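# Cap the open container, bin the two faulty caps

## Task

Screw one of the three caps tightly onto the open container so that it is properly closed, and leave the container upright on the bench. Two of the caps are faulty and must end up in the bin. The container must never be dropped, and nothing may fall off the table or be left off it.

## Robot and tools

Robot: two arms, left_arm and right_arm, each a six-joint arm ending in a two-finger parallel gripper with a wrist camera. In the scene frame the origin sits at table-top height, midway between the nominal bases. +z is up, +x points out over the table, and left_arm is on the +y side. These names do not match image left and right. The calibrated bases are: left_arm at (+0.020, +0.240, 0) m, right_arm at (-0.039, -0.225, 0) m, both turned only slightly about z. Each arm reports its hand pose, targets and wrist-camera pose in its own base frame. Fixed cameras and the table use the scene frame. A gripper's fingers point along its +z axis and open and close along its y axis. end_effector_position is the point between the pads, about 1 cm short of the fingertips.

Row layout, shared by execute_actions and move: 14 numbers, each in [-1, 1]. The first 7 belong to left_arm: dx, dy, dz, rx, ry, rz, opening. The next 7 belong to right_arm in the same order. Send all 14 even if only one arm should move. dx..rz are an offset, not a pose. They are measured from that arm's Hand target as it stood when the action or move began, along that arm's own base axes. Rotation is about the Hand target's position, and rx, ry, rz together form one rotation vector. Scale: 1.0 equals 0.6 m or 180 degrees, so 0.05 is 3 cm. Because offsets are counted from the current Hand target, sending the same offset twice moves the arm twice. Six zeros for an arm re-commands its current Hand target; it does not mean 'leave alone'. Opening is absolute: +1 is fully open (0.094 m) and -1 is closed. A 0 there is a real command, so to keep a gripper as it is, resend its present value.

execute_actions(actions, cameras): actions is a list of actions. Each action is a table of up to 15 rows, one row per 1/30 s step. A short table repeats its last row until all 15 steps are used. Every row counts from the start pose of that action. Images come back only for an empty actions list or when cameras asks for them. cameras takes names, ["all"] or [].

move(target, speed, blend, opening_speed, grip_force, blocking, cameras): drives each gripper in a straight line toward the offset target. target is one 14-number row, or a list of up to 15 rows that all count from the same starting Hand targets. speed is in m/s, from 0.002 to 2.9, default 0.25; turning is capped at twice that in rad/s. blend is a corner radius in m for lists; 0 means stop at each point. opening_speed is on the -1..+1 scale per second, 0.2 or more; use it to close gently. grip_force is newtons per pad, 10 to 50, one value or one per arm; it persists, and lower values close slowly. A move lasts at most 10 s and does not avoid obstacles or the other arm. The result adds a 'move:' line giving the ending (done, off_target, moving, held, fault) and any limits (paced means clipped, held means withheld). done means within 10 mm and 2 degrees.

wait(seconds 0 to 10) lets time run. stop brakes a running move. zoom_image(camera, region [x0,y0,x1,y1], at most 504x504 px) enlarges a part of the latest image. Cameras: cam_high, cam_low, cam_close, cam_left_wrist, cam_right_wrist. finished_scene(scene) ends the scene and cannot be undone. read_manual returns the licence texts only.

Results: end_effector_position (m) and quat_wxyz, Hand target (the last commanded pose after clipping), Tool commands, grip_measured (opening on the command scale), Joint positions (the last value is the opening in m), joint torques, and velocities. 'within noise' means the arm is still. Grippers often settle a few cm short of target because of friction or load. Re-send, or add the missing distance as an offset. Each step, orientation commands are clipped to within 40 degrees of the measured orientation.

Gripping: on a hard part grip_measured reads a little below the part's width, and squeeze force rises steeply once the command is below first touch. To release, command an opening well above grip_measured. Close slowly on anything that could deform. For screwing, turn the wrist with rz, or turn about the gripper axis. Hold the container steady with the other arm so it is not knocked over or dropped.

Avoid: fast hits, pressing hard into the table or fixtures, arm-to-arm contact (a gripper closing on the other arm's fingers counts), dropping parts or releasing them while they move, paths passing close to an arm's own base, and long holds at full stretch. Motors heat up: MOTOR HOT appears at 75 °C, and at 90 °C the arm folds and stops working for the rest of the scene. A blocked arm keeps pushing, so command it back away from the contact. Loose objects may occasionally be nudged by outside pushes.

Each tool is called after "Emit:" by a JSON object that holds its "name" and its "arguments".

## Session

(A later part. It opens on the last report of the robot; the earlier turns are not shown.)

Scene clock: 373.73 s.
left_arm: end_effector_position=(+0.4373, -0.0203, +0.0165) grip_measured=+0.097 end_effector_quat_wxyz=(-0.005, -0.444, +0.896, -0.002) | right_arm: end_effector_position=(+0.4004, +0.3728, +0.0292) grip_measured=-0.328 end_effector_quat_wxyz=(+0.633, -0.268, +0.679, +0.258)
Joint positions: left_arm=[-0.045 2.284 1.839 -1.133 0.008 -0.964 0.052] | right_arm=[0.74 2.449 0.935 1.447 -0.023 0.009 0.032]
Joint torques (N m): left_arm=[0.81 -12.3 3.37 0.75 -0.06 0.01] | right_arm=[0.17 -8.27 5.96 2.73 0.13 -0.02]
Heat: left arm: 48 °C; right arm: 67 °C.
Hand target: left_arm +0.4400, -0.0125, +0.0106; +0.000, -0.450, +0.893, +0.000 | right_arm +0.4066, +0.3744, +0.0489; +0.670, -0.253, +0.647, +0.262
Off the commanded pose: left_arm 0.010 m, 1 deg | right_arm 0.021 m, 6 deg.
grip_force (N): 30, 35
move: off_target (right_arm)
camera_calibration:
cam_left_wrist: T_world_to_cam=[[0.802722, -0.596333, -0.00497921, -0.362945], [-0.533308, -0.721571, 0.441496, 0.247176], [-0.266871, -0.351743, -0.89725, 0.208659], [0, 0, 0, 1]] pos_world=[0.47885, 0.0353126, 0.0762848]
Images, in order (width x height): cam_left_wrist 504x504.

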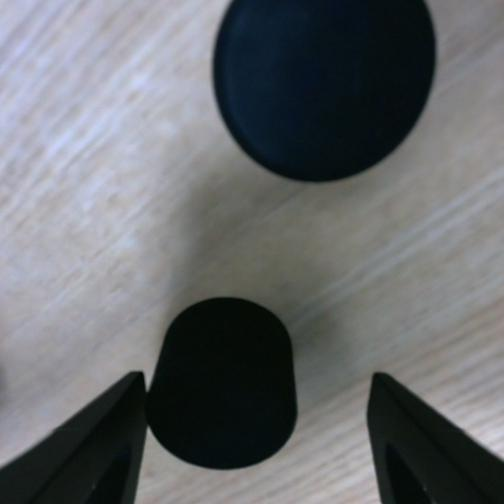

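Emit:
{"name": "move", "arguments": {"target": [[-0.004, 0.006, 0, 0, 0, 0, 0.1, 0, 0, 0, 0, 0, 0, -0.42]], "speed": [0.05], "cameras": ["cam_left_wrist"]}}

Scene clock: 374.93 s.
left_arm: end_effector_position=(+0.4348, -0.0142, +0.0128) grip_measured=+0.097 end_effector_quat_wxyz=(-0.008, -0.450, +0.893, +0.000) | right_arm: end_effector_position=(+0.4004, +0.3728, +0.0292) grip_measured=-0.328 end_effector_quat_wxyz=(+0.633, -0.268, +0.679, +0.258)
Joint positions: left_arm=[-0.031 2.284 1.824 -1.125 0.008 -0.964 0.052] | right_arm=[0.74 2.449 0.935 1.447 -0.023 0.009 0.032]
Joint torques (N m): left_arm=[0.68 -13.04 3.28 0.73 -0.05 0.06] | right_arm=[0.1 -7.94 6.06 2.77 0.17 -0.02]
Heat: left arm: 48 °C; right arm: 67 °C.
Hand target: left_arm +0.4376, -0.0089, +0.0106; +0.000, -0.450, +0.893, +0.000 | right_arm +0.4066, +0.3744, +0.0489; +0.670, -0.253, +0.647, +0.262
Off the commanded pose: left_arm 0.006 m, 1 deg | right_arm 0.021 m, 6 deg.
grip_force (N): 30, 35
move: off_target (right_arm)
camera_calibration:
cam_left_wrist: T_world_to_cam=[[0.810783, -0.585237, -0.0113782, -0.360567], [-0.51992, -0.728951, 0.445325, 0.245971], [-0.268914, -0.355146, -0.895297, 0.207564], [0, 0, 0, 1]] pos_world=[0.476043, 0.0419994, 0.0721924]
Images, in order (width x height): cam_left_wrist 504x504.

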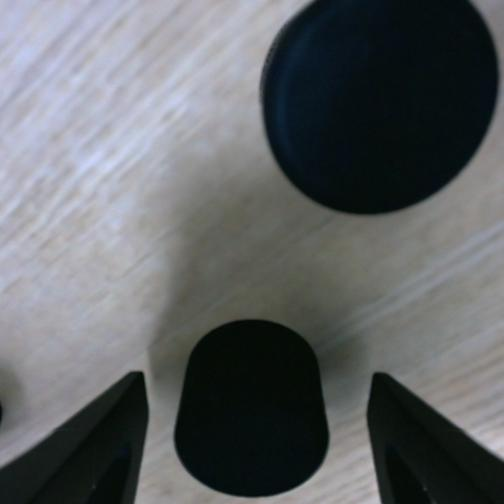

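Emit:
{"name": "move", "arguments": {"target": [0, 0, 0, 0, 0, 0, -0.45, 0, 0, 0, 0, 0, 0, -0.42], "opening_speed": 0.7}}

Emit:
{"name": "move", "arguments": {"target": [[-0.005, 0, 0.12, 0, 0, 0, -0.45, 0, 0, 0, 0, 0, 0, -0.42], [-0.0877, -0.0518, 0.174, 0, 0, 0.03, -0.45, 0, 0, 0, 0, 0, 0, -0.42], [-0.1202, -0.1485, 0.1657, 0, 0, 0.03, -0.45, 0, 0, 0, 0, 0, 0, -0.42], [-0.1257, -0.1685, 0.1457, 0, 0, 0.03, -0.45, 0, 0, 0, 0, 0, 0, -0.42]], "speed": [0.1, 0.2, 0.2, 0.06], "blend": [0.02, 0.03, 0, 0], "cameras": ["cam_left_wrist", "cam_close", "cam_right_wrist"]}}

Emit:
{"name": "zoom_image", "arguments": {"camera": "cam_close", "region": [310, 270, 430, 430]}}

Scene clock: 376.97 s.
left_arm: end_effector_position=(+0.4348, -0.0162, +0.0128) grip_measured=-0.341 end_effector_quat_wxyz=(-0.008, -0.448, +0.894, +0.000) | right_arm: end_effector_position=(+0.4004, +0.3728, +0.0292) grip_measured=-0.328 end_effector_quat_wxyz=(+0.633, -0.268, +0.679, +0.258)
Joint positions: left_arm=[-0.036 2.284 1.824 -1.125 0.008 -0.964 0.031] | right_arm=[0.74 2.449 0.935 1.447 -0.023 0.009 0.032]
Joint torques (N m): left_arm=[0.65 -13.07 3.3 0.72 -0.06 0.06] | right_arm=[0.03 -7.99 5.94 2.77 0.17 -0.04]
Heat: left arm: 48 °C; right arm: 67 °C.
Hand target: left_arm +0.4376, -0.0089, +0.0106; +0.000, -0.450, +0.893, +0.000 | right_arm +0.4066, +0.3744, +0.0489; +0.670, -0.253, +0.647, +0.262
Off the commanded pose: left_arm 0.008 m, 1 deg | right_arm 0.021 m, 6 deg.
grip_force (N): 30, 35
move: off_target (right_arm)

Scene clock: 380.03 s.
left_arm: end_effector_position=(+0.3589, -0.1112, +0.0861) grip_measured=-0.341 end_effector_quat_wxyz=(-0.021, -0.484, +0.875, +0.014) | right_arm: end_effector_position=(+0.4004, +0.3728, +0.0292) grip_measured=-0.328 end_effector_quat_wxyz=(+0.633, -0.268, +0.679, +0.258)
Joint positions: left_arm=[-0.298 2.029 1.714 -1.305 0.01 -1.308 0.031] | right_arm=[0.74 2.449 0.935 1.447 -0.023 0.009 0.032]
Joint torques (N m): left_arm=[-0.46 -14.3 3.28 0.62 -0.06 -0.16] | right_arm=[0.17 -7.75 6.01 2.73 0.16 -0.03]
Heat: left arm: 48 °C; right arm: 67 °C.
Hand target: left_arm +0.3622, -0.1100, +0.0980; +0.000, -0.492, +0.871, +0.000 | right_arm +0.4066, +0.3744, +0.0489; +0.670, -0.253, +0.647, +0.262
Off the commanded pose: left_arm 0.012 m, 3 deg | right_arm 0.021 m, 6 deg.
grip_force (N): 30, 35
move: off_target (left_arm, right_arm)
camera_calibration:
cam_left_wrist: T_world_to_cam=[[0.852119, -0.52097, -0.0498379, -0.359294], [-0.446226, -0.773002, 0.450944, 0.0713045], [-0.273453, -0.362019, -0.89116, 0.218888], [0, 0, 0, 1]] pos_world=[0.397834, -0.0528212, 0.145004]
cam_right_wrist: T_world_to_cam=[[0.679725, -0.733365, -0.0122171, 0.0013307], [-0.363185, -0.322056, -0.874286, 0.329463], [0.637237, 0.598711, -0.485257, -0.375972], [0, 0, 0, 1]] pos_world=[0.358335, 0.33218, 0.105618]
Images, in order (width x height): cam_close 504x504, cam_left_wrist 504x504, cam_right_wrist 504x504.

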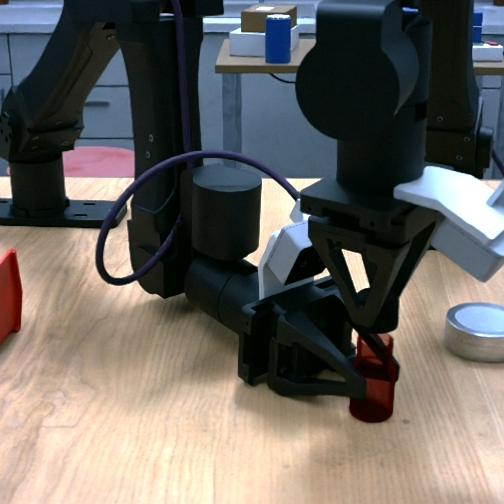

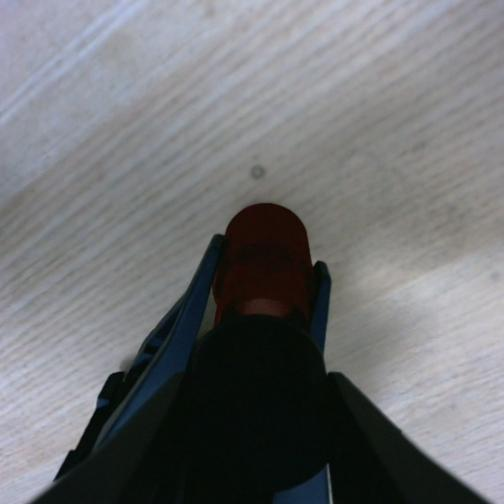

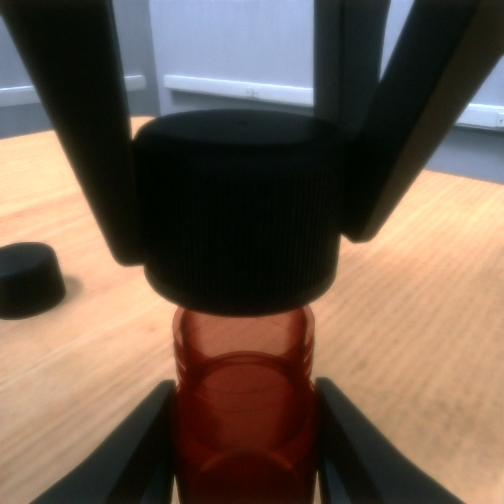

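Scaled by 3.150.

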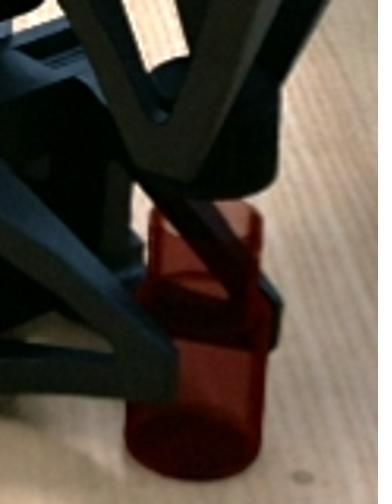

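Emit:
{"name": "move", "arguments": {"target": [[0.0058, 0.0192, 0.045, 0, 0, 0, -0.45, 0, 0, 0, 0, 0, 0, -0.42], [0, -0.0008, 0.0117, 0, 0, 0, -0.45, 0, 0, 0, 0, 0, 0, -0.42], [0, -0.0008, -0.03, 0, 0, 0, -0.45, 0, 0, 0, 0, 0, 0, -0.42]], "speed": [0.1, 0.06, 0.05], "cameras": ["cam_left_wrist", "cam_close", "cam_right_wrist"]}}

Emit:
{"name": "zoom_image", "arguments": {"camera": "cam_close", "region": [310, 280, 430, 430]}}

Scene clock: 383.07 s.
left_arm: end_effector_position=(+0.3567, -0.1105, +0.0745) grip_measured=-0.341 end_effector_quat_wxyz=(-0.020, -0.484, +0.875, +0.014) | right_arm: end_effector_position=(+0.4004, +0.3728, +0.0292) grip_measured=-0.328 end_effector_quat_wxyz=(+0.633, -0.268, +0.679, +0.258)
Joint positions: left_arm=[-0.298 2.023 1.658 -1.254 0.01 -1.31 0.031] | right_arm=[0.74 2.449 0.935 1.447 -0.023 0.009 0.032]
Joint torques (N m): left_arm=[-0.49 -13.08 2.88 0.79 -0.06 -0.15] | right_arm=[0.1 -8.06 5.87 2.83 0.11 -0.06]
Heat: left arm: 48 °C; right arm: 67 °C.
Hand target: left_arm +0.3622, -0.1105, +0.0800; +0.000, -0.492, +0.871, +0.000 | right_arm +0.4066, +0.3744, +0.0489; +0.670, -0.253, +0.647, +0.262
Off the commanded pose: left_arm 0.008 m, 3 deg | right_arm 0.021 m, 6 deg.
grip_force (N): 30, 35
move: off_target (left_arm, right_arm)
camera_calibration:
cam_left_wrist: T_world_to_cam=[[0.852976, -0.519704, -0.0483731, -0.357939], [-0.445749, -0.773529, 0.450511, 0.0758496], [-0.27155, -0.362713, -0.891459, 0.2074], [0, 0, 0, 1]] pos_world=[0.395443, -0.052124, 0.133403]
cam_right_wrist: T_world_to_cam=[[0.679725, -0.733365, -0.0122171, 0.0013307], [-0.363185, -0.322056, -0.874286, 0.329463], [0.637237, 0.598711, -0.485257, -0.375972], [0, 0, 0, 1]] pos_world=[0.358335, 0.33218, 0.105618]
Images, in order (width x height): cam_close 504x504, cam_left_wrist 504x504, cam_right_wrist 504x504.

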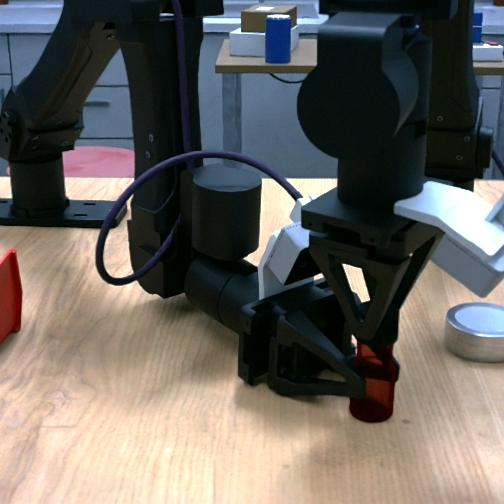

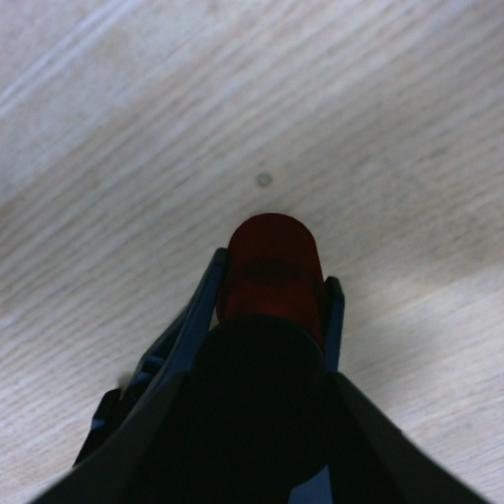

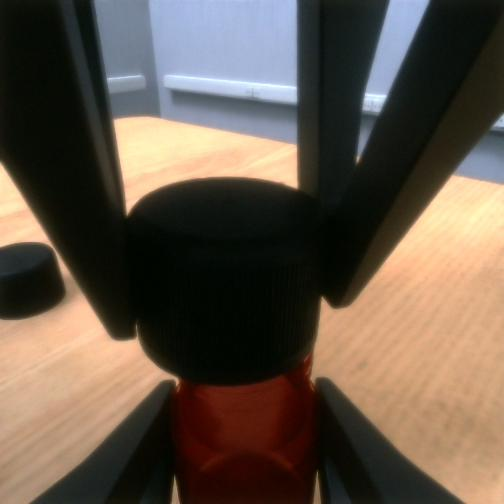

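Scaled by 3.360.

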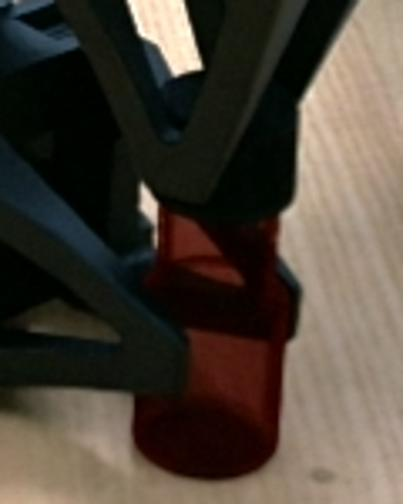

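Emit:
{"name": "move", "arguments": {"target": [[0.0058, 0.0192, 0.09, 0, 0, 0, -0.45, 0, 0, 0, 0, 0, 0, -0.42], [0.0, -0.002, 0.06, 0, 0, 0, -0.45, 0, 0, 0, 0, 0, 0, -0.42], [0.0, -0.002, -0.01, 0, 0, 0, -0.45, 0, 0, 0, 0, 0, 0, -0.42]], "speed": [0.1, 0.06, 0.06], "cameras": ["cam_left_wrist", "cam_close", "cam_right_wrist"]}}

Emit:
{"name": "zoom_image", "arguments": {"camera": "cam_close", "region": [310, 280, 430, 430]}}

Scene clock: 386.73 s.
left_arm: end_effector_position=(+0.3559, -0.1115, +0.0743) grip_measured=-0.341 end_effector_quat_wxyz=(-0.018, -0.484, +0.875, +0.011) | right_arm: end_effector_position=(+0.4004, +0.3728, +0.0292) grip_measured=-0.328 end_effector_quat_wxyz=(+0.633, -0.268, +0.679, +0.258)
Joint positions: left_arm=[-0.301 2.014 1.645 -1.242 0.01 -1.313 0.031] | right_arm=[0.74 2.449 0.935 1.447 -0.023 0.009 0.032]
Joint torques (N m): left_arm=[-0.5 -11.86 2.59 0.87 -0.06 -0.14] | right_arm=[0.16 -7.84 5.98 2.75 0.2 -0.04]
Heat: left arm: 47 °C; right arm: 67 °C.
Hand target: left_arm +0.3622, -0.1117, +0.0740; +0.000, -0.492, +0.871, +0.000 | right_arm +0.4066, +0.3744, +0.0489; +0.670, -0.253, +0.647, +0.262
Off the commanded pose: left_arm 0.006 m, 3 deg | right_arm 0.021 m, 6 deg.
grip_force (N): 30, 35
move: off_target (left_arm, right_arm)
camera_calibration:
cam_left_wrist: T_world_to_cam=[[0.853289, -0.519821, -0.0410276, -0.35847], [-0.449061, -0.772565, 0.448874, 0.0762792], [-0.265031, -0.364596, -0.892653, 0.204274], [0, 0, 0, 1]] pos_world=[0.394272, -0.0529323, 0.133399]
cam_right_wrist: T_world_to_cam=[[0.679725, -0.733365, -0.0122171, 0.0013307], [-0.363185, -0.322056, -0.874286, 0.329463], [0.637237, 0.598711, -0.485257, -0.375972], [0, 0, 0, 1]] pos_world=[0.358335, 0.33218, 0.105618]
Images, in order (width x height): cam_close 504x504, cam_left_wrist 504x504, cam_right_wrist 504x504.

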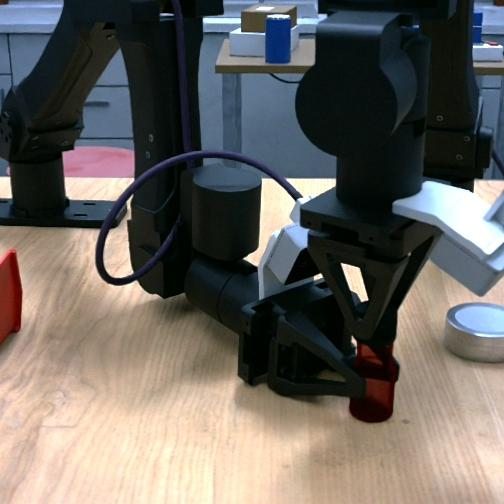

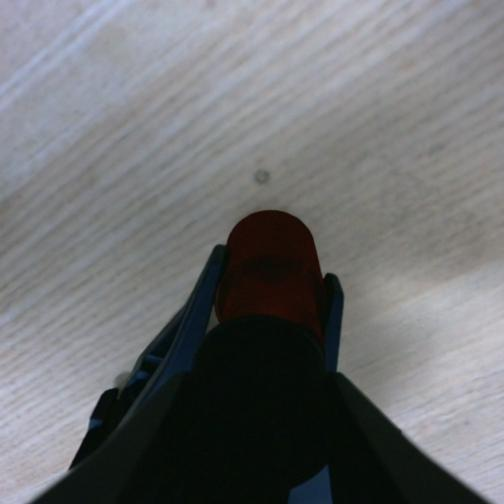

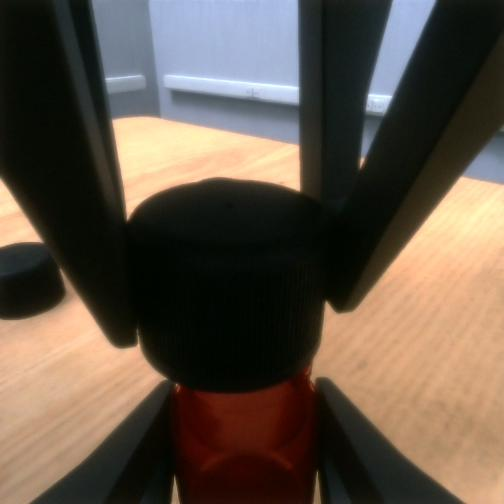

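Scaled by 3.360.

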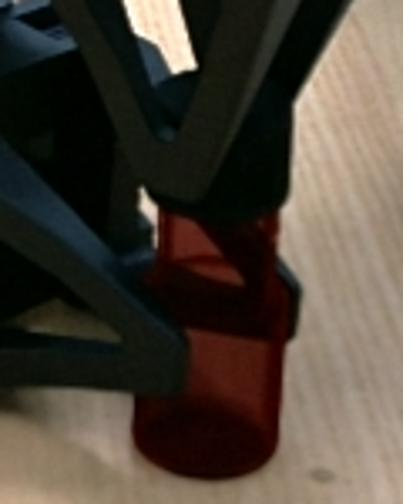

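Emit:
{"name": "move", "arguments": {"target": [[0.0085, 0.0160, 0.075, 0, -0.0156, 0.004, -0.45, 0, 0, 0, 0, 0, 0, -0.42], [0.0027, -0.0032, 0.045, 0, -0.0156, 0.004, -0.45, 0, 0, 0, 0, 0, 0, -0.42], [0.0027, -0.0032, 0.008, 0, -0.0156, 0.004, -0.45, 0, 0, 0, 0, 0, 0, -0.42]], "speed": [0.1, 0.06, 0.06], "cameras": ["cam_left_wrist", "cam_close", "cam_right_wrist"]}}

Emit:
{"name": "zoom_image", "arguments": {"camera": "cam_close", "region": [310, 280, 430, 430]}}

Scene clock: 389.80 s.
left_arm: end_effector_position=(+0.3575, -0.1162, +0.0741) grip_measured=-0.341 end_effector_quat_wxyz=(-0.002, -0.490, +0.872, -0.005) | right_arm: end_effector_position=(+0.4004, +0.3728, +0.0292) grip_measured=-0.328 end_effector_quat_wxyz=(+0.633, -0.268, +0.679, +0.258)
Joint positions: left_arm=[-0.312 1.982 1.599 -1.184 0.01 -1.336 0.031] | right_arm=[0.74 2.449 0.935 1.447 -0.023 0.009 0.032]
Joint torques (N m): left_arm=[-0.47 -12.31 3.14 0.85 -0.22 -0.14] | right_arm=[0.16 -8.03 6 2.77 0.17 -0.06]
Heat: left arm: 47 °C; right arm: 67 °C.
Hand target: left_arm +0.3638, -0.1136, +0.0788; +0.021, -0.497, +0.867, -0.012 | right_arm +0.4066, +0.3744, +0.0489; +0.670, -0.253, +0.647, +0.262
Off the commanded pose: left_arm 0.008 m, 3 deg | right_arm 0.021 m, 6 deg.
grip_force (N): 30, 35
move: off_target (left_arm, right_arm)
camera_calibration:
cam_left_wrist: T_world_to_cam=[[0.860448, -0.509535, 0.00190976, -0.366767], [-0.458356, -0.772373, 0.439715, 0.07746], [-0.222575, -0.379227, -0.898135, 0.186322], [0, 0, 0, 1]] pos_world=[0.392559, -0.0563946, 0.133982]
cam_right_wrist: T_world_to_cam=[[0.679725, -0.733365, -0.0122171, 0.0013307], [-0.363185, -0.322056, -0.874286, 0.329463], [0.637237, 0.598711, -0.485257, -0.375972], [0, 0, 0, 1]] pos_world=[0.358335, 0.33218, 0.105618]
Images, in order (width x height): cam_close 504x504, cam_left_wrist 504x504, cam_right_wrist 504x504.

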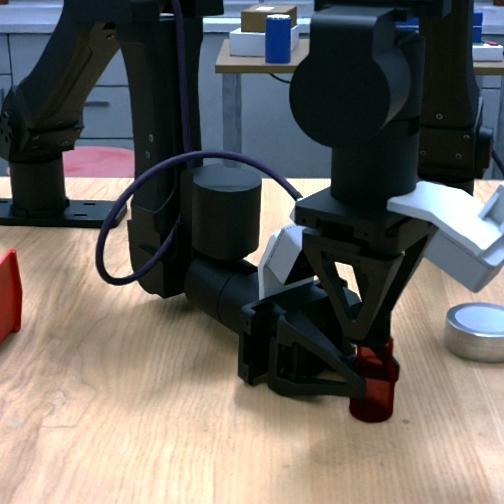

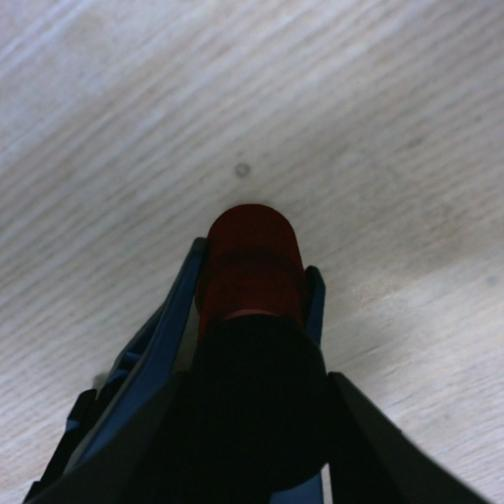

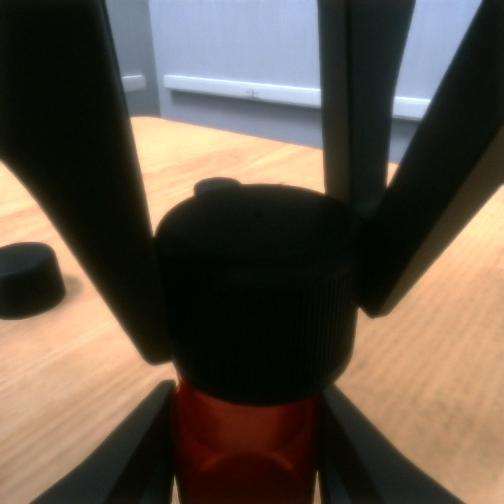

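Scaled by 3.360.

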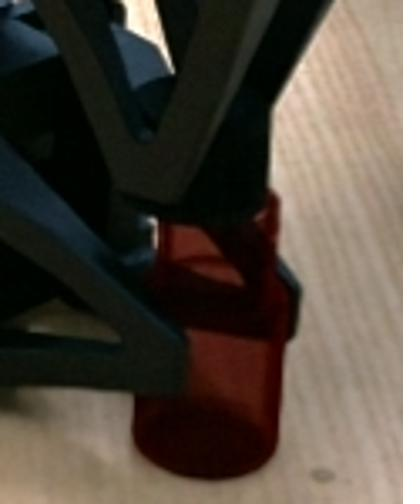

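Emit:
{"name": "move", "arguments": {"target": [[0.0083, 0.0272, 0.055, 0, 0, 0, -0.45, 0, 0, 0, 0, 0, 0, -0.42], [0.0025, 0.0078, 0.035, 0, 0, 0, -0.45, 0, 0, 0, 0, 0, 0, -0.42], [0.0025, 0.0078, 0.002, 0, 0, 0, -0.45, 0, 0, 0, 0, 0, 0, -0.42]], "speed": [0.1, 0.06, 0.06], "cameras": ["cam_left_wrist", "cam_close", "cam_right_wrist"]}}

Emit:
{"name": "zoom_image", "arguments": {"camera": "cam_close", "region": [310, 280, 430, 430]}}

Scene clock: 392.77 s.
left_arm: end_effector_position=(+0.3595, -0.1114, +0.0745) grip_measured=-0.341 end_effector_quat_wxyz=(-0.002, -0.490, +0.872, -0.005) | right_arm: end_effector_position=(+0.4004, +0.3728, +0.0292) grip_measured=-0.328 end_effector_quat_wxyz=(+0.633, -0.268, +0.679, +0.258)
Joint positions: left_arm=[-0.298 1.982 1.6 -1.184 0.01 -1.323 0.031] | right_arm=[0.74 2.449 0.935 1.447 -0.023 0.009 0.032]
Joint torques (N m): left_arm=[-0.5 -12.4 3.33 0.81 -0.21 -0.14] | right_arm=[-0.01 -8.03 5.91 2.75 0.16 -0.03]
Heat: left arm: 47 °C; right arm: 68 °C.
Hand target: left_arm +0.3653, -0.1089, +0.0800; +0.021, -0.497, +0.867, -0.012 | right_arm +0.4066, +0.3744, +0.0489; +0.670, -0.253, +0.647, +0.262
Off the commanded pose: left_arm 0.008 m, 3 deg | right_arm 0.021 m, 6 deg.
grip_force (N): 30, 35
move: off_target (left_arm, right_arm)
camera_calibration:
cam_left_wrist: T_world_to_cam=[[0.861233, -0.508198, 0.00351981, -0.366287], [-0.457852, -0.772871, 0.439365, 0.0817185], [-0.220564, -0.380007, -0.898302, 0.188129], [0, 0, 0, 1]] pos_world=[0.394368, -0.0514978, 0.134382]
cam_right_wrist: T_world_to_cam=[[0.679725, -0.733365, -0.0122171, 0.0013307], [-0.363185, -0.322056, -0.874286, 0.329463], [0.637237, 0.598711, -0.485257, -0.375972], [0, 0, 0, 1]] pos_world=[0.358335, 0.33218, 0.105618]
Images, in order (width x height): cam_close 504x504, cam_left_wrist 504x504, cam_right_wrist 504x504.

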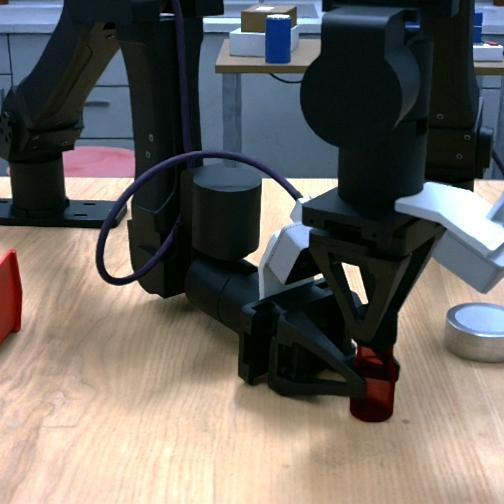

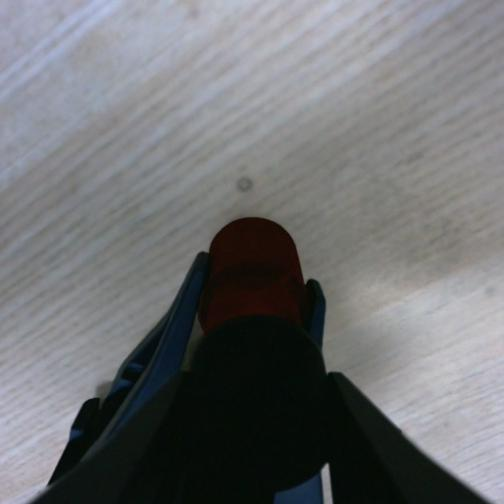

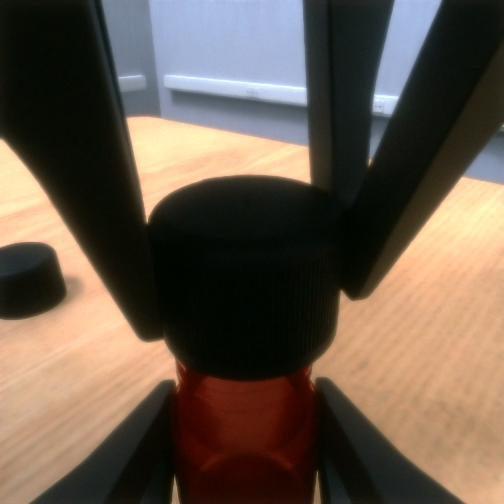

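Scaled by 3.360.

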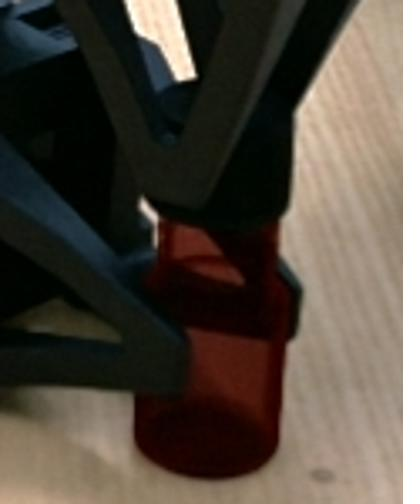

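Emit:
{"name": "move", "arguments": {"target": [0.0005, 0.0015, -0.0133, 0, 0, 0, -0.45, 0, 0, 0, 0, 0, 0, -0.42], "speed": 0.03, "cameras": ["cam_right_wrist"]}}

Scene clock: 393.90 s.
left_arm: end_effector_position=(+0.3589, -0.1112, +0.0680) grip_measured=-0.341 end_effector_quat_wxyz=(-0.001, -0.490, +0.872, -0.006) | right_arm: end_effector_position=(+0.4004, +0.3728, +0.0292) grip_measured=-0.328 end_effector_quat_wxyz=(+0.633, -0.268, +0.679, +0.258)
Joint positions: left_arm=[-0.298 1.982 1.574 -1.156 0.01 -1.323 0.031] | right_arm=[0.74 2.449 0.935 1.447 -0.023 0.009 0.032]
Joint torques (N m): left_arm=[-0.25 -11.99 3.33 0.83 -0.21 -0.12] | right_arm=[0.12 -7.83 5.87 2.77 0.11 -0.1]
Heat: left arm: 47 °C; right arm: 68 °C.
Hand target: left_arm +0.3656, -0.1080, +0.0721; +0.021, -0.497, +0.867, -0.012 | right_arm +0.4066, +0.3744, +0.0489; +0.670, -0.253, +0.647, +0.262
Off the commanded pose: left_arm 0.008 m, 3 deg | right_arm 0.021 m, 6 deg.
grip_force (N): 30, 35
move: off_target (left_arm, right_arm)
camera_calibration:
cam_right_wrist: T_world_to_cam=[[0.679725, -0.733365, -0.0122171, 0.0013307], [-0.363185, -0.322056, -0.874286, 0.329463], [0.637237, 0.598711, -0.485257, -0.375972], [0, 0, 0, 1]] pos_world=[0.358335, 0.33218, 0.105618]
Images, in order (width x height): cam_right_wrist 504x504.

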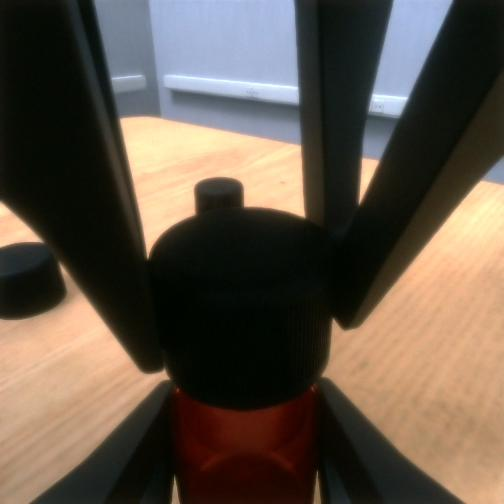

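Emit:
{"name": "move", "arguments": {"target": [0, 0, -0.0117, 0, 0, 0, -0.45, 0, 0, 0, 0, 0, 0, -0.42], "speed": 0.03}}

Emit:
{"name": "move", "arguments": {"target": [0, 0, -0.0067, 0, 0, 0, -0.45, 0, 0, 0, 0, 0, 0, -0.42], "speed": 0.03, "cameras": ["cam_right_wrist"]}}

Emit:
{"name": "zoom_image", "arguments": {"camera": "cam_right_wrist", "region": [140, 220, 350, 500]}}

Scene clock: 395.03 s.
left_arm: end_effector_position=(+0.3591, -0.1113, +0.0627) grip_measured=-0.341 end_effector_quat_wxyz=(+0.000, -0.490, +0.872, -0.008) | right_arm: end_effector_position=(+0.4004, +0.3728, +0.0292) grip_measured=-0.328 end_effector_quat_wxyz=(+0.633, -0.268, +0.679, +0.258)
Joint positions: left_arm=[-0.298 1.982 1.553 -1.13 0.01 -1.323 0.031] | right_arm=[0.74 2.449 0.935 1.447 -0.023 0.009 0.032]
Joint torques (N m): left_arm=[-0.27 -11.58 3.34 0.84 -0.21 -0.12] | right_arm=[0.2 -7.77 6.11 2.75 0.21 -0.06]
Heat: left arm: 47 °C; right arm: 68 °C.
Hand target: left_arm +0.3656, -0.1080, +0.0650; +0.021, -0.497, +0.867, -0.012 | right_arm +0.4066, +0.3744, +0.0489; +0.670, -0.253, +0.647, +0.262
Off the commanded pose: left_arm 0.008 m, 3 deg | right_arm 0.021 m, 6 deg.
grip_force (N): 30, 35
move: off_target (left_arm, right_arm)

Scene clock: 396.03 s.
left_arm: end_effector_position=(+0.3590, -0.1112, +0.0604) grip_measured=-0.341 end_effector_quat_wxyz=(+0.001, -0.490, +0.872, -0.008) | right_arm: end_effector_position=(+0.4004, +0.3728, +0.0292) grip_measured=-0.328 end_effector_quat_wxyz=(+0.633, -0.268, +0.679, +0.258)
Joint positions: left_arm=[-0.298 1.982 1.543 -1.119 0.01 -1.323 0.031] | right_arm=[0.74 2.449 0.935 1.447 -0.023 0.009 0.032]
Joint torques (N m): left_arm=[-0.29 -11.3 3.15 0.89 -0.21 -0.11] | right_arm=[0.12 -8.01 5.98 2.76 0.1 -0.04]
Heat: left arm: 47 °C; right arm: 68 °C.
Hand target: left_arm +0.3656, -0.1080, +0.0610; +0.021, -0.497, +0.867, -0.012 | right_arm +0.4066, +0.3744, +0.0489; +0.670, -0.253, +0.647, +0.262
Off the commanded pose: left_arm 0.007 m, 3 deg | right_arm 0.021 m, 6 deg.
grip_force (N): 30, 35
move: off_target (left_arm, right_arm)
camera_calibration:
cam_right_wrist: T_world_to_cam=[[0.679725, -0.733365, -0.0122171, 0.0013307], [-0.363185, -0.322056, -0.874286, 0.329463], [0.637237, 0.598711, -0.485257, -0.375972], [0, 0, 0, 1]] pos_world=[0.358335, 0.33218, 0.105618]
Images, in order (width x height): cam_right_wrist 504x504.

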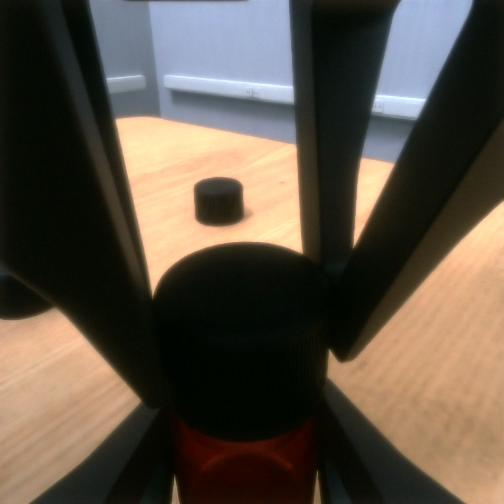

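Scaled by 1.800.

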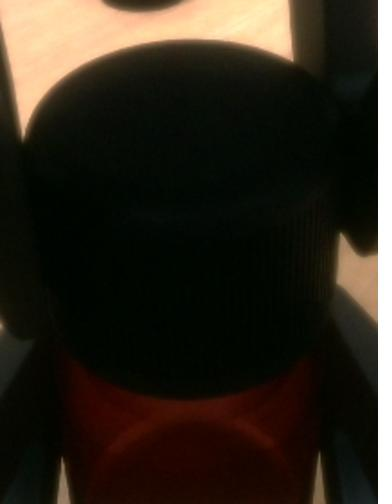

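Emit:
{"name": "move", "arguments": {"target": [0, 0, -0.0067, 0, 0, 0, -0.45, 0, 0, 0, 0, 0, 0, -0.42], "speed": 0.03}}

Emit:
{"name": "move", "arguments": {"target": [0, 0, -0.005, 0, 0, 0, -0.45, 0, 0, 0, 0, 0, 0, -0.42], "speed": 0.03, "cameras": ["cam_right_wrist"]}}

Emit:
{"name": "zoom_image", "arguments": {"camera": "cam_right_wrist", "region": [140, 220, 350, 500]}}

Scene clock: 397.10 s.
left_arm: end_effector_position=(+0.3593, -0.1113, +0.0600) grip_measured=-0.341 end_effector_quat_wxyz=(+0.001, -0.490, +0.872, -0.009) | right_arm: end_effector_position=(+0.4004, +0.3728, +0.0292) grip_measured=-0.328 end_effector_quat_wxyz=(+0.633, -0.268, +0.679, +0.258)
Joint positions: left_arm=[-0.298 1.982 1.542 -1.116 0.01 -1.323 0.031] | right_arm=[0.74 2.449 0.935 1.447 -0.023 0.009 0.032]
Joint torques (N m): left_arm=[-0.29 -11 2.51 0.99 -0.2 -0.13] | right_arm=[0.05 -7.99 5.81 2.73 0.2 -0.06]
Heat: left arm: 46 °C; right arm: 68 °C.
Hand target: left_arm +0.3656, -0.1080, +0.0570; +0.021, -0.497, +0.867, -0.012 | right_arm +0.4066, +0.3744, +0.0489; +0.670, -0.253, +0.647, +0.262
Off the commanded pose: left_arm 0.008 m, 2 deg | right_arm 0.021 m, 6 deg.
grip_force (N): 30, 35
move: off_target (right_arm)

Scene clock: 398.10 s.
left_arm: end_effector_position=(+0.3592, -0.1113, +0.0596) grip_measured=-0.341 end_effector_quat_wxyz=(+0.002, -0.490, +0.872, -0.010) | right_arm: end_effector_position=(+0.4004, +0.3728, +0.0292) grip_measured=-0.328 end_effector_quat_wxyz=(+0.633, -0.268, +0.679, +0.258)
Joint positions: left_arm=[-0.298 1.979 1.536 -1.11 0.01 -1.323 0.031] | right_arm=[0.74 2.449 0.935 1.447 -0.023 0.009 0.032]
Joint torques (N m): left_arm=[-0.29 -10.51 2.32 1.04 -0.2 -0.11] | right_arm=[0.36 -7.95 5.89 2.8 0.15 -0.08]
Heat: left arm: 46 °C; right arm: 68 °C.
Hand target: left_arm +0.3656, -0.1080, +0.0540; +0.021, -0.497, +0.867, -0.012 | right_arm +0.4066, +0.3744, +0.0489; +0.670, -0.253, +0.647, +0.262
Off the commanded pose: left_arm 0.009 m, 2 deg | right_arm 0.021 m, 6 deg.
grip_force (N): 30, 35
move: off_target (right_arm)
camera_calibration:
cam_right_wrist: T_world_to_cam=[[0.679725, -0.733365, -0.0122171, 0.0013307], [-0.363185, -0.322056, -0.874286, 0.329463], [0.637237, 0.598711, -0.485257, -0.375972], [0, 0, 0, 1]] pos_world=[0.358335, 0.33218, 0.105618]
Images, in order (width x height): cam_right_wrist 504x504.

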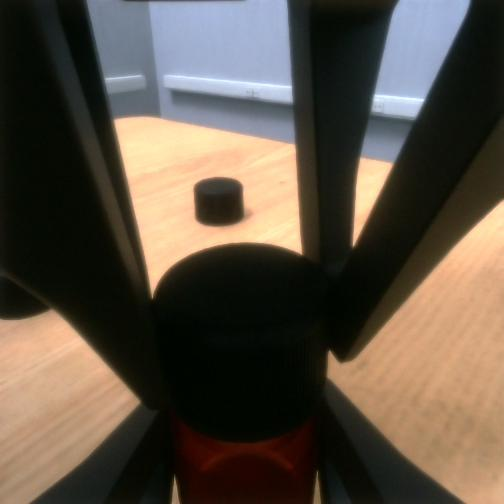

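Scaled by 1.800.

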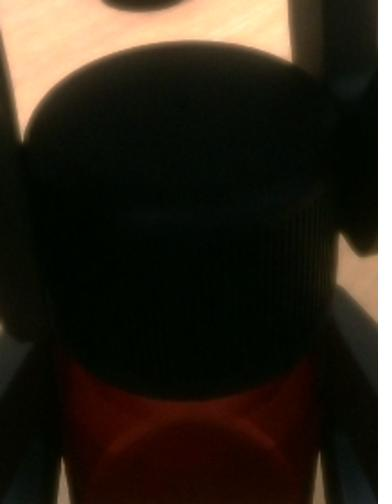

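Emit:
{"name": "move", "arguments": {"target": [[0, 0, 0.0167, 0, 0, 0, -0.45, 0, 0, 0, 0, 0, 0, -0.42], [0, 0, 0.0167, 0, 0, 0, 0.0, 0, 0, 0, 0, 0, 0, -0.42]], "speed": 0.1, "opening_speed": 0.8, "cameras": ["cam_right_wrist", "cam_close"]}}

Emit:
{"name": "zoom_image", "arguments": {"camera": "cam_right_wrist", "region": [140, 220, 350, 500]}}

Emit:
{"name": "zoom_image", "arguments": {"camera": "cam_close", "region": [310, 280, 430, 430]}}

Scene clock: 400.37 s.
left_arm: end_effector_position=(+0.3591, -0.1113, +0.0592) grip_measured=-0.003 end_effector_quat_wxyz=(+0.002, -0.490, +0.872, -0.010) | right_arm: end_effector_position=(+0.4004, +0.3728, +0.0292) grip_measured=-0.328 end_effector_quat_wxyz=(+0.633, -0.268, +0.679, +0.258)
Joint positions: left_arm=[-0.298 1.979 1.534 -1.109 0.01 -1.323 0.047] | right_arm=[0.74 2.449 0.935 1.447 -0.023 0.009 0.032]
Joint torques (N m): left_arm=[-0.29 -11.14 4.33 0.71 -0.21 -0.12] | right_arm=[0.24 -8.02 6.02 2.78 0.17 0.03]
Heat: left arm: 46 °C; right arm: 68 °C.
Hand target: left_arm +0.3656, -0.1080, +0.0640; +0.021, -0.497, +0.867, -0.012 | right_arm +0.4066, +0.3744, +0.0489; +0.670, -0.253, +0.647, +0.262
Off the commanded pose: left_arm 0.009 m, 2 deg | right_arm 0.021 m, 6 deg.
grip_force (N): 30, 35
move: off_target (right_arm)
camera_calibration:
cam_right_wrist: T_world_to_cam=[[0.679725, -0.733365, -0.0122171, 0.0013307], [-0.363185, -0.322056, -0.874286, 0.329463], [0.637237, 0.598711, -0.485257, -0.375972], [0, 0, 0, 1]] pos_world=[0.358335, 0.33218, 0.105618]
Images, in order (width x height): cam_close 504x504, cam_right_wrist 504x504.

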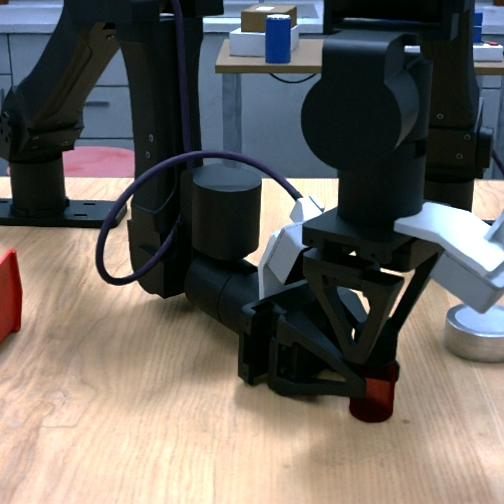

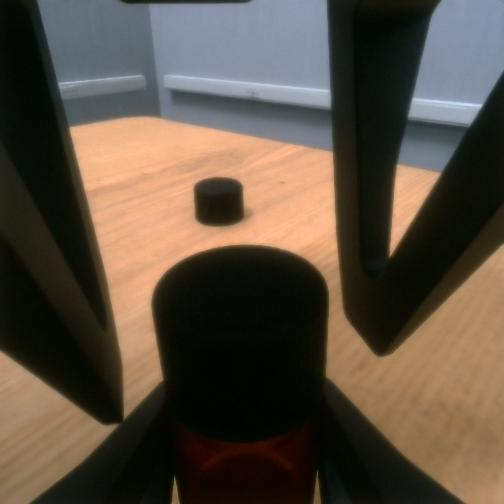

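Scaled by 1.800.

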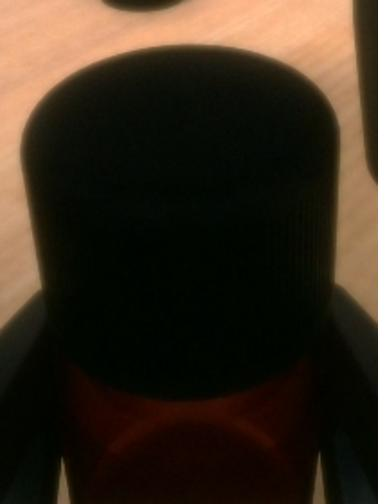

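Scaled by 3.360.

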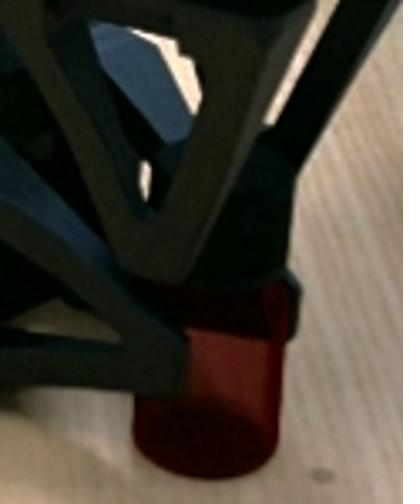

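Emit:
{"name": "move", "arguments": {"target": [[-0.002, -0.003, 0.0, 0, 0.0156, -0.004, 0.0, 0, 0, 0, 0, 0, 0, -0.42], [-0.002, -0.003, 0.0, 0, 0.0156, -0.004, -0.45, 0, 0, 0, 0, 0, 0, -0.42]], "speed": 0.06, "opening_speed": 0.8, "cameras": ["cam_right_wrist"]}}

Emit:
{"name": "zoom_image", "arguments": {"camera": "cam_right_wrist", "region": [140, 220, 350, 500]}}

Scene clock: 403.60 s.
left_arm: end_effector_position=(+0.3590, -0.1112, +0.0617) grip_measured=-0.343 end_effector_quat_wxyz=(-0.003, -0.490, +0.872, -0.004) | right_arm: end_effector_position=(+0.4004, +0.3728, +0.0292) grip_measured=-0.328 end_effector_quat_wxyz=(+0.633, -0.268, +0.679, +0.258)
Joint positions: left_arm=[-0.298 1.991 1.562 -1.139 0.01 -1.323 0.031] | right_arm=[0.74 2.449 0.935 1.447 -0.023 0.009 0.032]
Joint torques (N m): left_arm=[-0.18 -8.94 6.9 0.38 -0.07 0] | right_arm=[0.21 -7.86 6.15 2.75 0.12 -0.07]
Heat: left arm: 46 °C; right arm: 68 °C.
Hand target: left_arm +0.3644, -0.1098, +0.0640; +0.000, -0.492, +0.871, +0.000 | right_arm +0.4066, +0.3744, +0.0489; +0.670, -0.253, +0.647, +0.262
Off the commanded pose: left_arm 0.006 m, 1 deg | right_arm 0.021 m, 6 deg.
grip_force (N): 30, 35
move: off_target (right_arm)
camera_calibration:
cam_right_wrist: T_world_to_cam=[[0.679725, -0.733365, -0.0122171, 0.0013307], [-0.363185, -0.322056, -0.874286, 0.329463], [0.637237, 0.598711, -0.485257, -0.375972], [0, 0, 0, 1]] pos_world=[0.358335, 0.33218, 0.105618]
Images, in order (width x height): cam_right_wrist 504x504.

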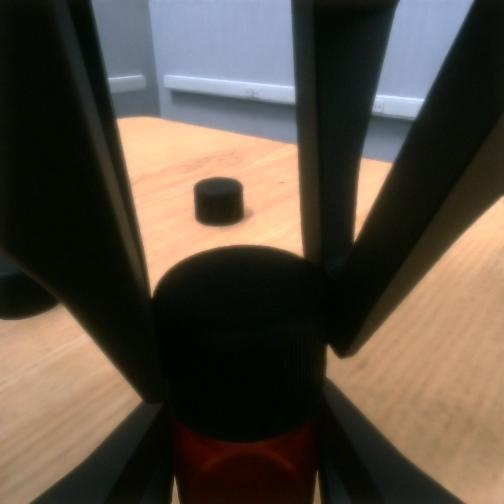

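Scaled by 1.800.

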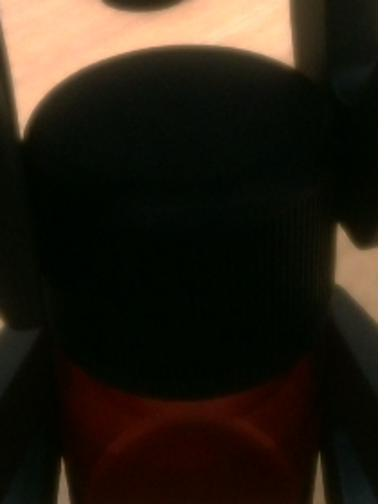

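Emit:
{"name": "move", "arguments": {"target": [-0.001, 0.0, -0.0242, 0, 0, -0.1889, -0.45, 0, 0, 0, 0, 0, 0, -0.42], "speed": 0.3, "cameras": ["cam_right_wrist"]}}

Emit:
{"name": "zoom_image", "arguments": {"camera": "cam_right_wrist", "region": [140, 220, 350, 500]}}

Emit:
{"name": "move", "arguments": {"target": [[0, 0, 0.03, 0, 0, 0, -0.1, 0, 0, 0, 0, 0, 0, -0.42], [0, 0, 0.0367, 0, 0, 0.1889, -0.1, 0, 0, 0, 0, 0, 0, -0.42], [0, 0, 0.0333, 0, 0, 0.1889, -0.45, 0, 0, 0, 0, 0, 0, -0.42], [0, 0, 0.0, 0, 0, 0, -0.45, 0, 0, 0, 0, 0, 0, -0.42]], "speed": [0.3, 0.6, 0.3, 0.4], "opening_speed": 1.2, "cameras": ["cam_right_wrist"]}}

Emit:
{"name": "zoom_image", "arguments": {"camera": "cam_right_wrist", "region": [140, 220, 350, 500]}}

Scene clock: 405.83 s.
left_arm: end_effector_position=(+0.3592, -0.1107, +0.0617) grip_measured=-0.343 end_effector_quat_wxyz=(-0.001, -0.224, +0.975, -0.005) | right_arm: end_effector_position=(+0.4004, +0.3728, +0.0292) grip_measured=-0.328 end_effector_quat_wxyz=(+0.633, -0.268, +0.679, +0.258)
Joint positions: left_arm=[-0.297 1.991 1.562 -1.139 0.01 -0.748 0.031] | right_arm=[0.74 2.449 0.935 1.447 -0.023 0.009 0.032]
Joint torques (N m): left_arm=[-0.2 -8.32 3.49 0.84 -0.06 0.12] | right_arm=[0.12 -7.9 5.94 2.76 0.16 0]
Heat: left arm: 45 °C; right arm: 68 °C.
Hand target: left_arm +0.3638, -0.1098, +0.0495; +0.000, -0.216, +0.976, +0.000 | right_arm +0.4066, +0.3744, +0.0489; +0.670, -0.253, +0.647, +0.262
Off the commanded pose: left_arm 0.013 m, 1 deg | right_arm 0.021 m, 6 deg.
grip_force (N): 30, 35
move: off_target (left_arm, right_arm)
camera_calibration:
cam_right_wrist: T_world_to_cam=[[0.679725, -0.733365, -0.0122171, 0.0013307], [-0.363185, -0.322056, -0.874286, 0.329463], [0.637237, 0.598711, -0.485257, -0.375972], [0, 0, 0, 1]] pos_world=[0.358335, 0.33218, 0.105618]
Images, in order (width x height): cam_right_wrist 504x504.

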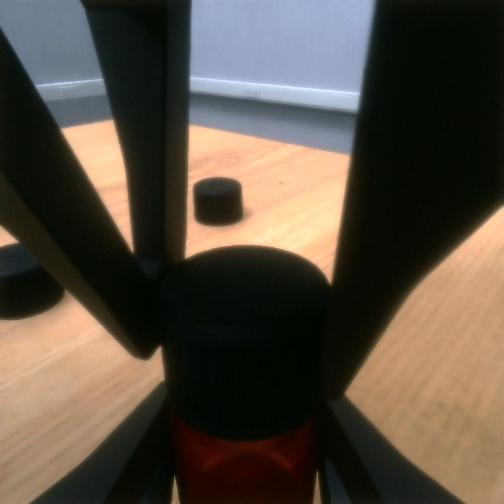

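Scaled by 1.800.

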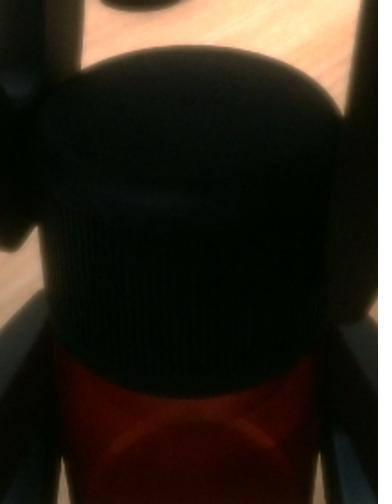

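Scene clock: 412.10 s.
left_arm: end_effector_position=(+0.3579, -0.1103, +0.0650) grip_measured=-0.347 end_effector_quat_wxyz=(-0.005, -0.228, +0.974, -0.003) | right_arm: end_effector_position=(+0.4000, +0.3732, +0.0292) grip_measured=-0.328 end_effector_quat_wxyz=(+0.633, -0.268, +0.680, +0.257)
Joint positions: left_arm=[-0.297 1.993 1.577 -1.162 0.01 -0.757 0.031] | right_arm=[0.743 2.449 0.935 1.447 -0.017 0.009 0.032]
Joint torques (N m): left_arm=[-0.23 -8.5 2.33 1.01 -0.07 0.18] | right_arm=[-0.03 -7.95 5.76 2.76 0.16 -0.06]
Heat: left arm: 45 °C; right arm: 68 °C.
Hand target: left_arm +0.3638, -0.1098, +0.0495; +0.000, -0.216, +0.976, +0.000 | right_arm +0.4066, +0.3744, +0.0489; +0.670, -0.253, +0.647, +0.262
Off the commanded pose: left_arm 0.017 m, 2 deg | right_arm 0.021 m, 6 deg.
grip_force (N): 30, 35
move: off_target (left_arm, right_arm)
camera_calibration:
cam_right_wrist: T_world_to_cam=[[0.67748, -0.735445, -0.0118986, 0.00356761], [-0.363997, -0.321164, -0.874277, 0.329469], [0.639161, 0.596636, -0.485282, -0.376013], [0, 0, 0, 1]] pos_world=[0.357841, 0.33278, 0.105617]
Images, in order (width x height): cam_right_wrist 504x504.

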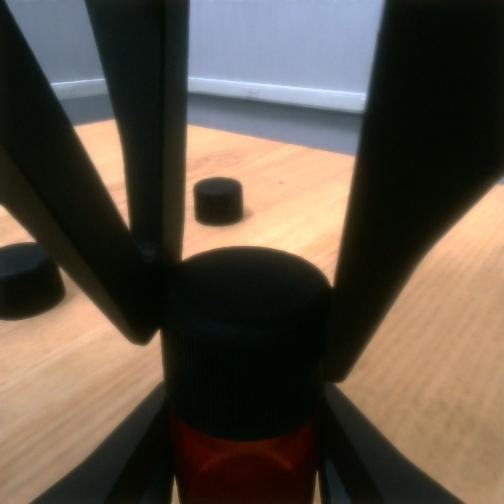

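Scaled by 1.800.

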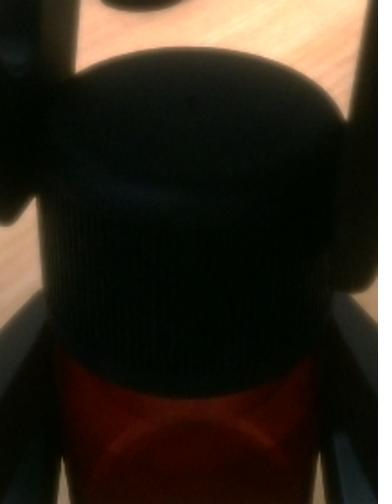

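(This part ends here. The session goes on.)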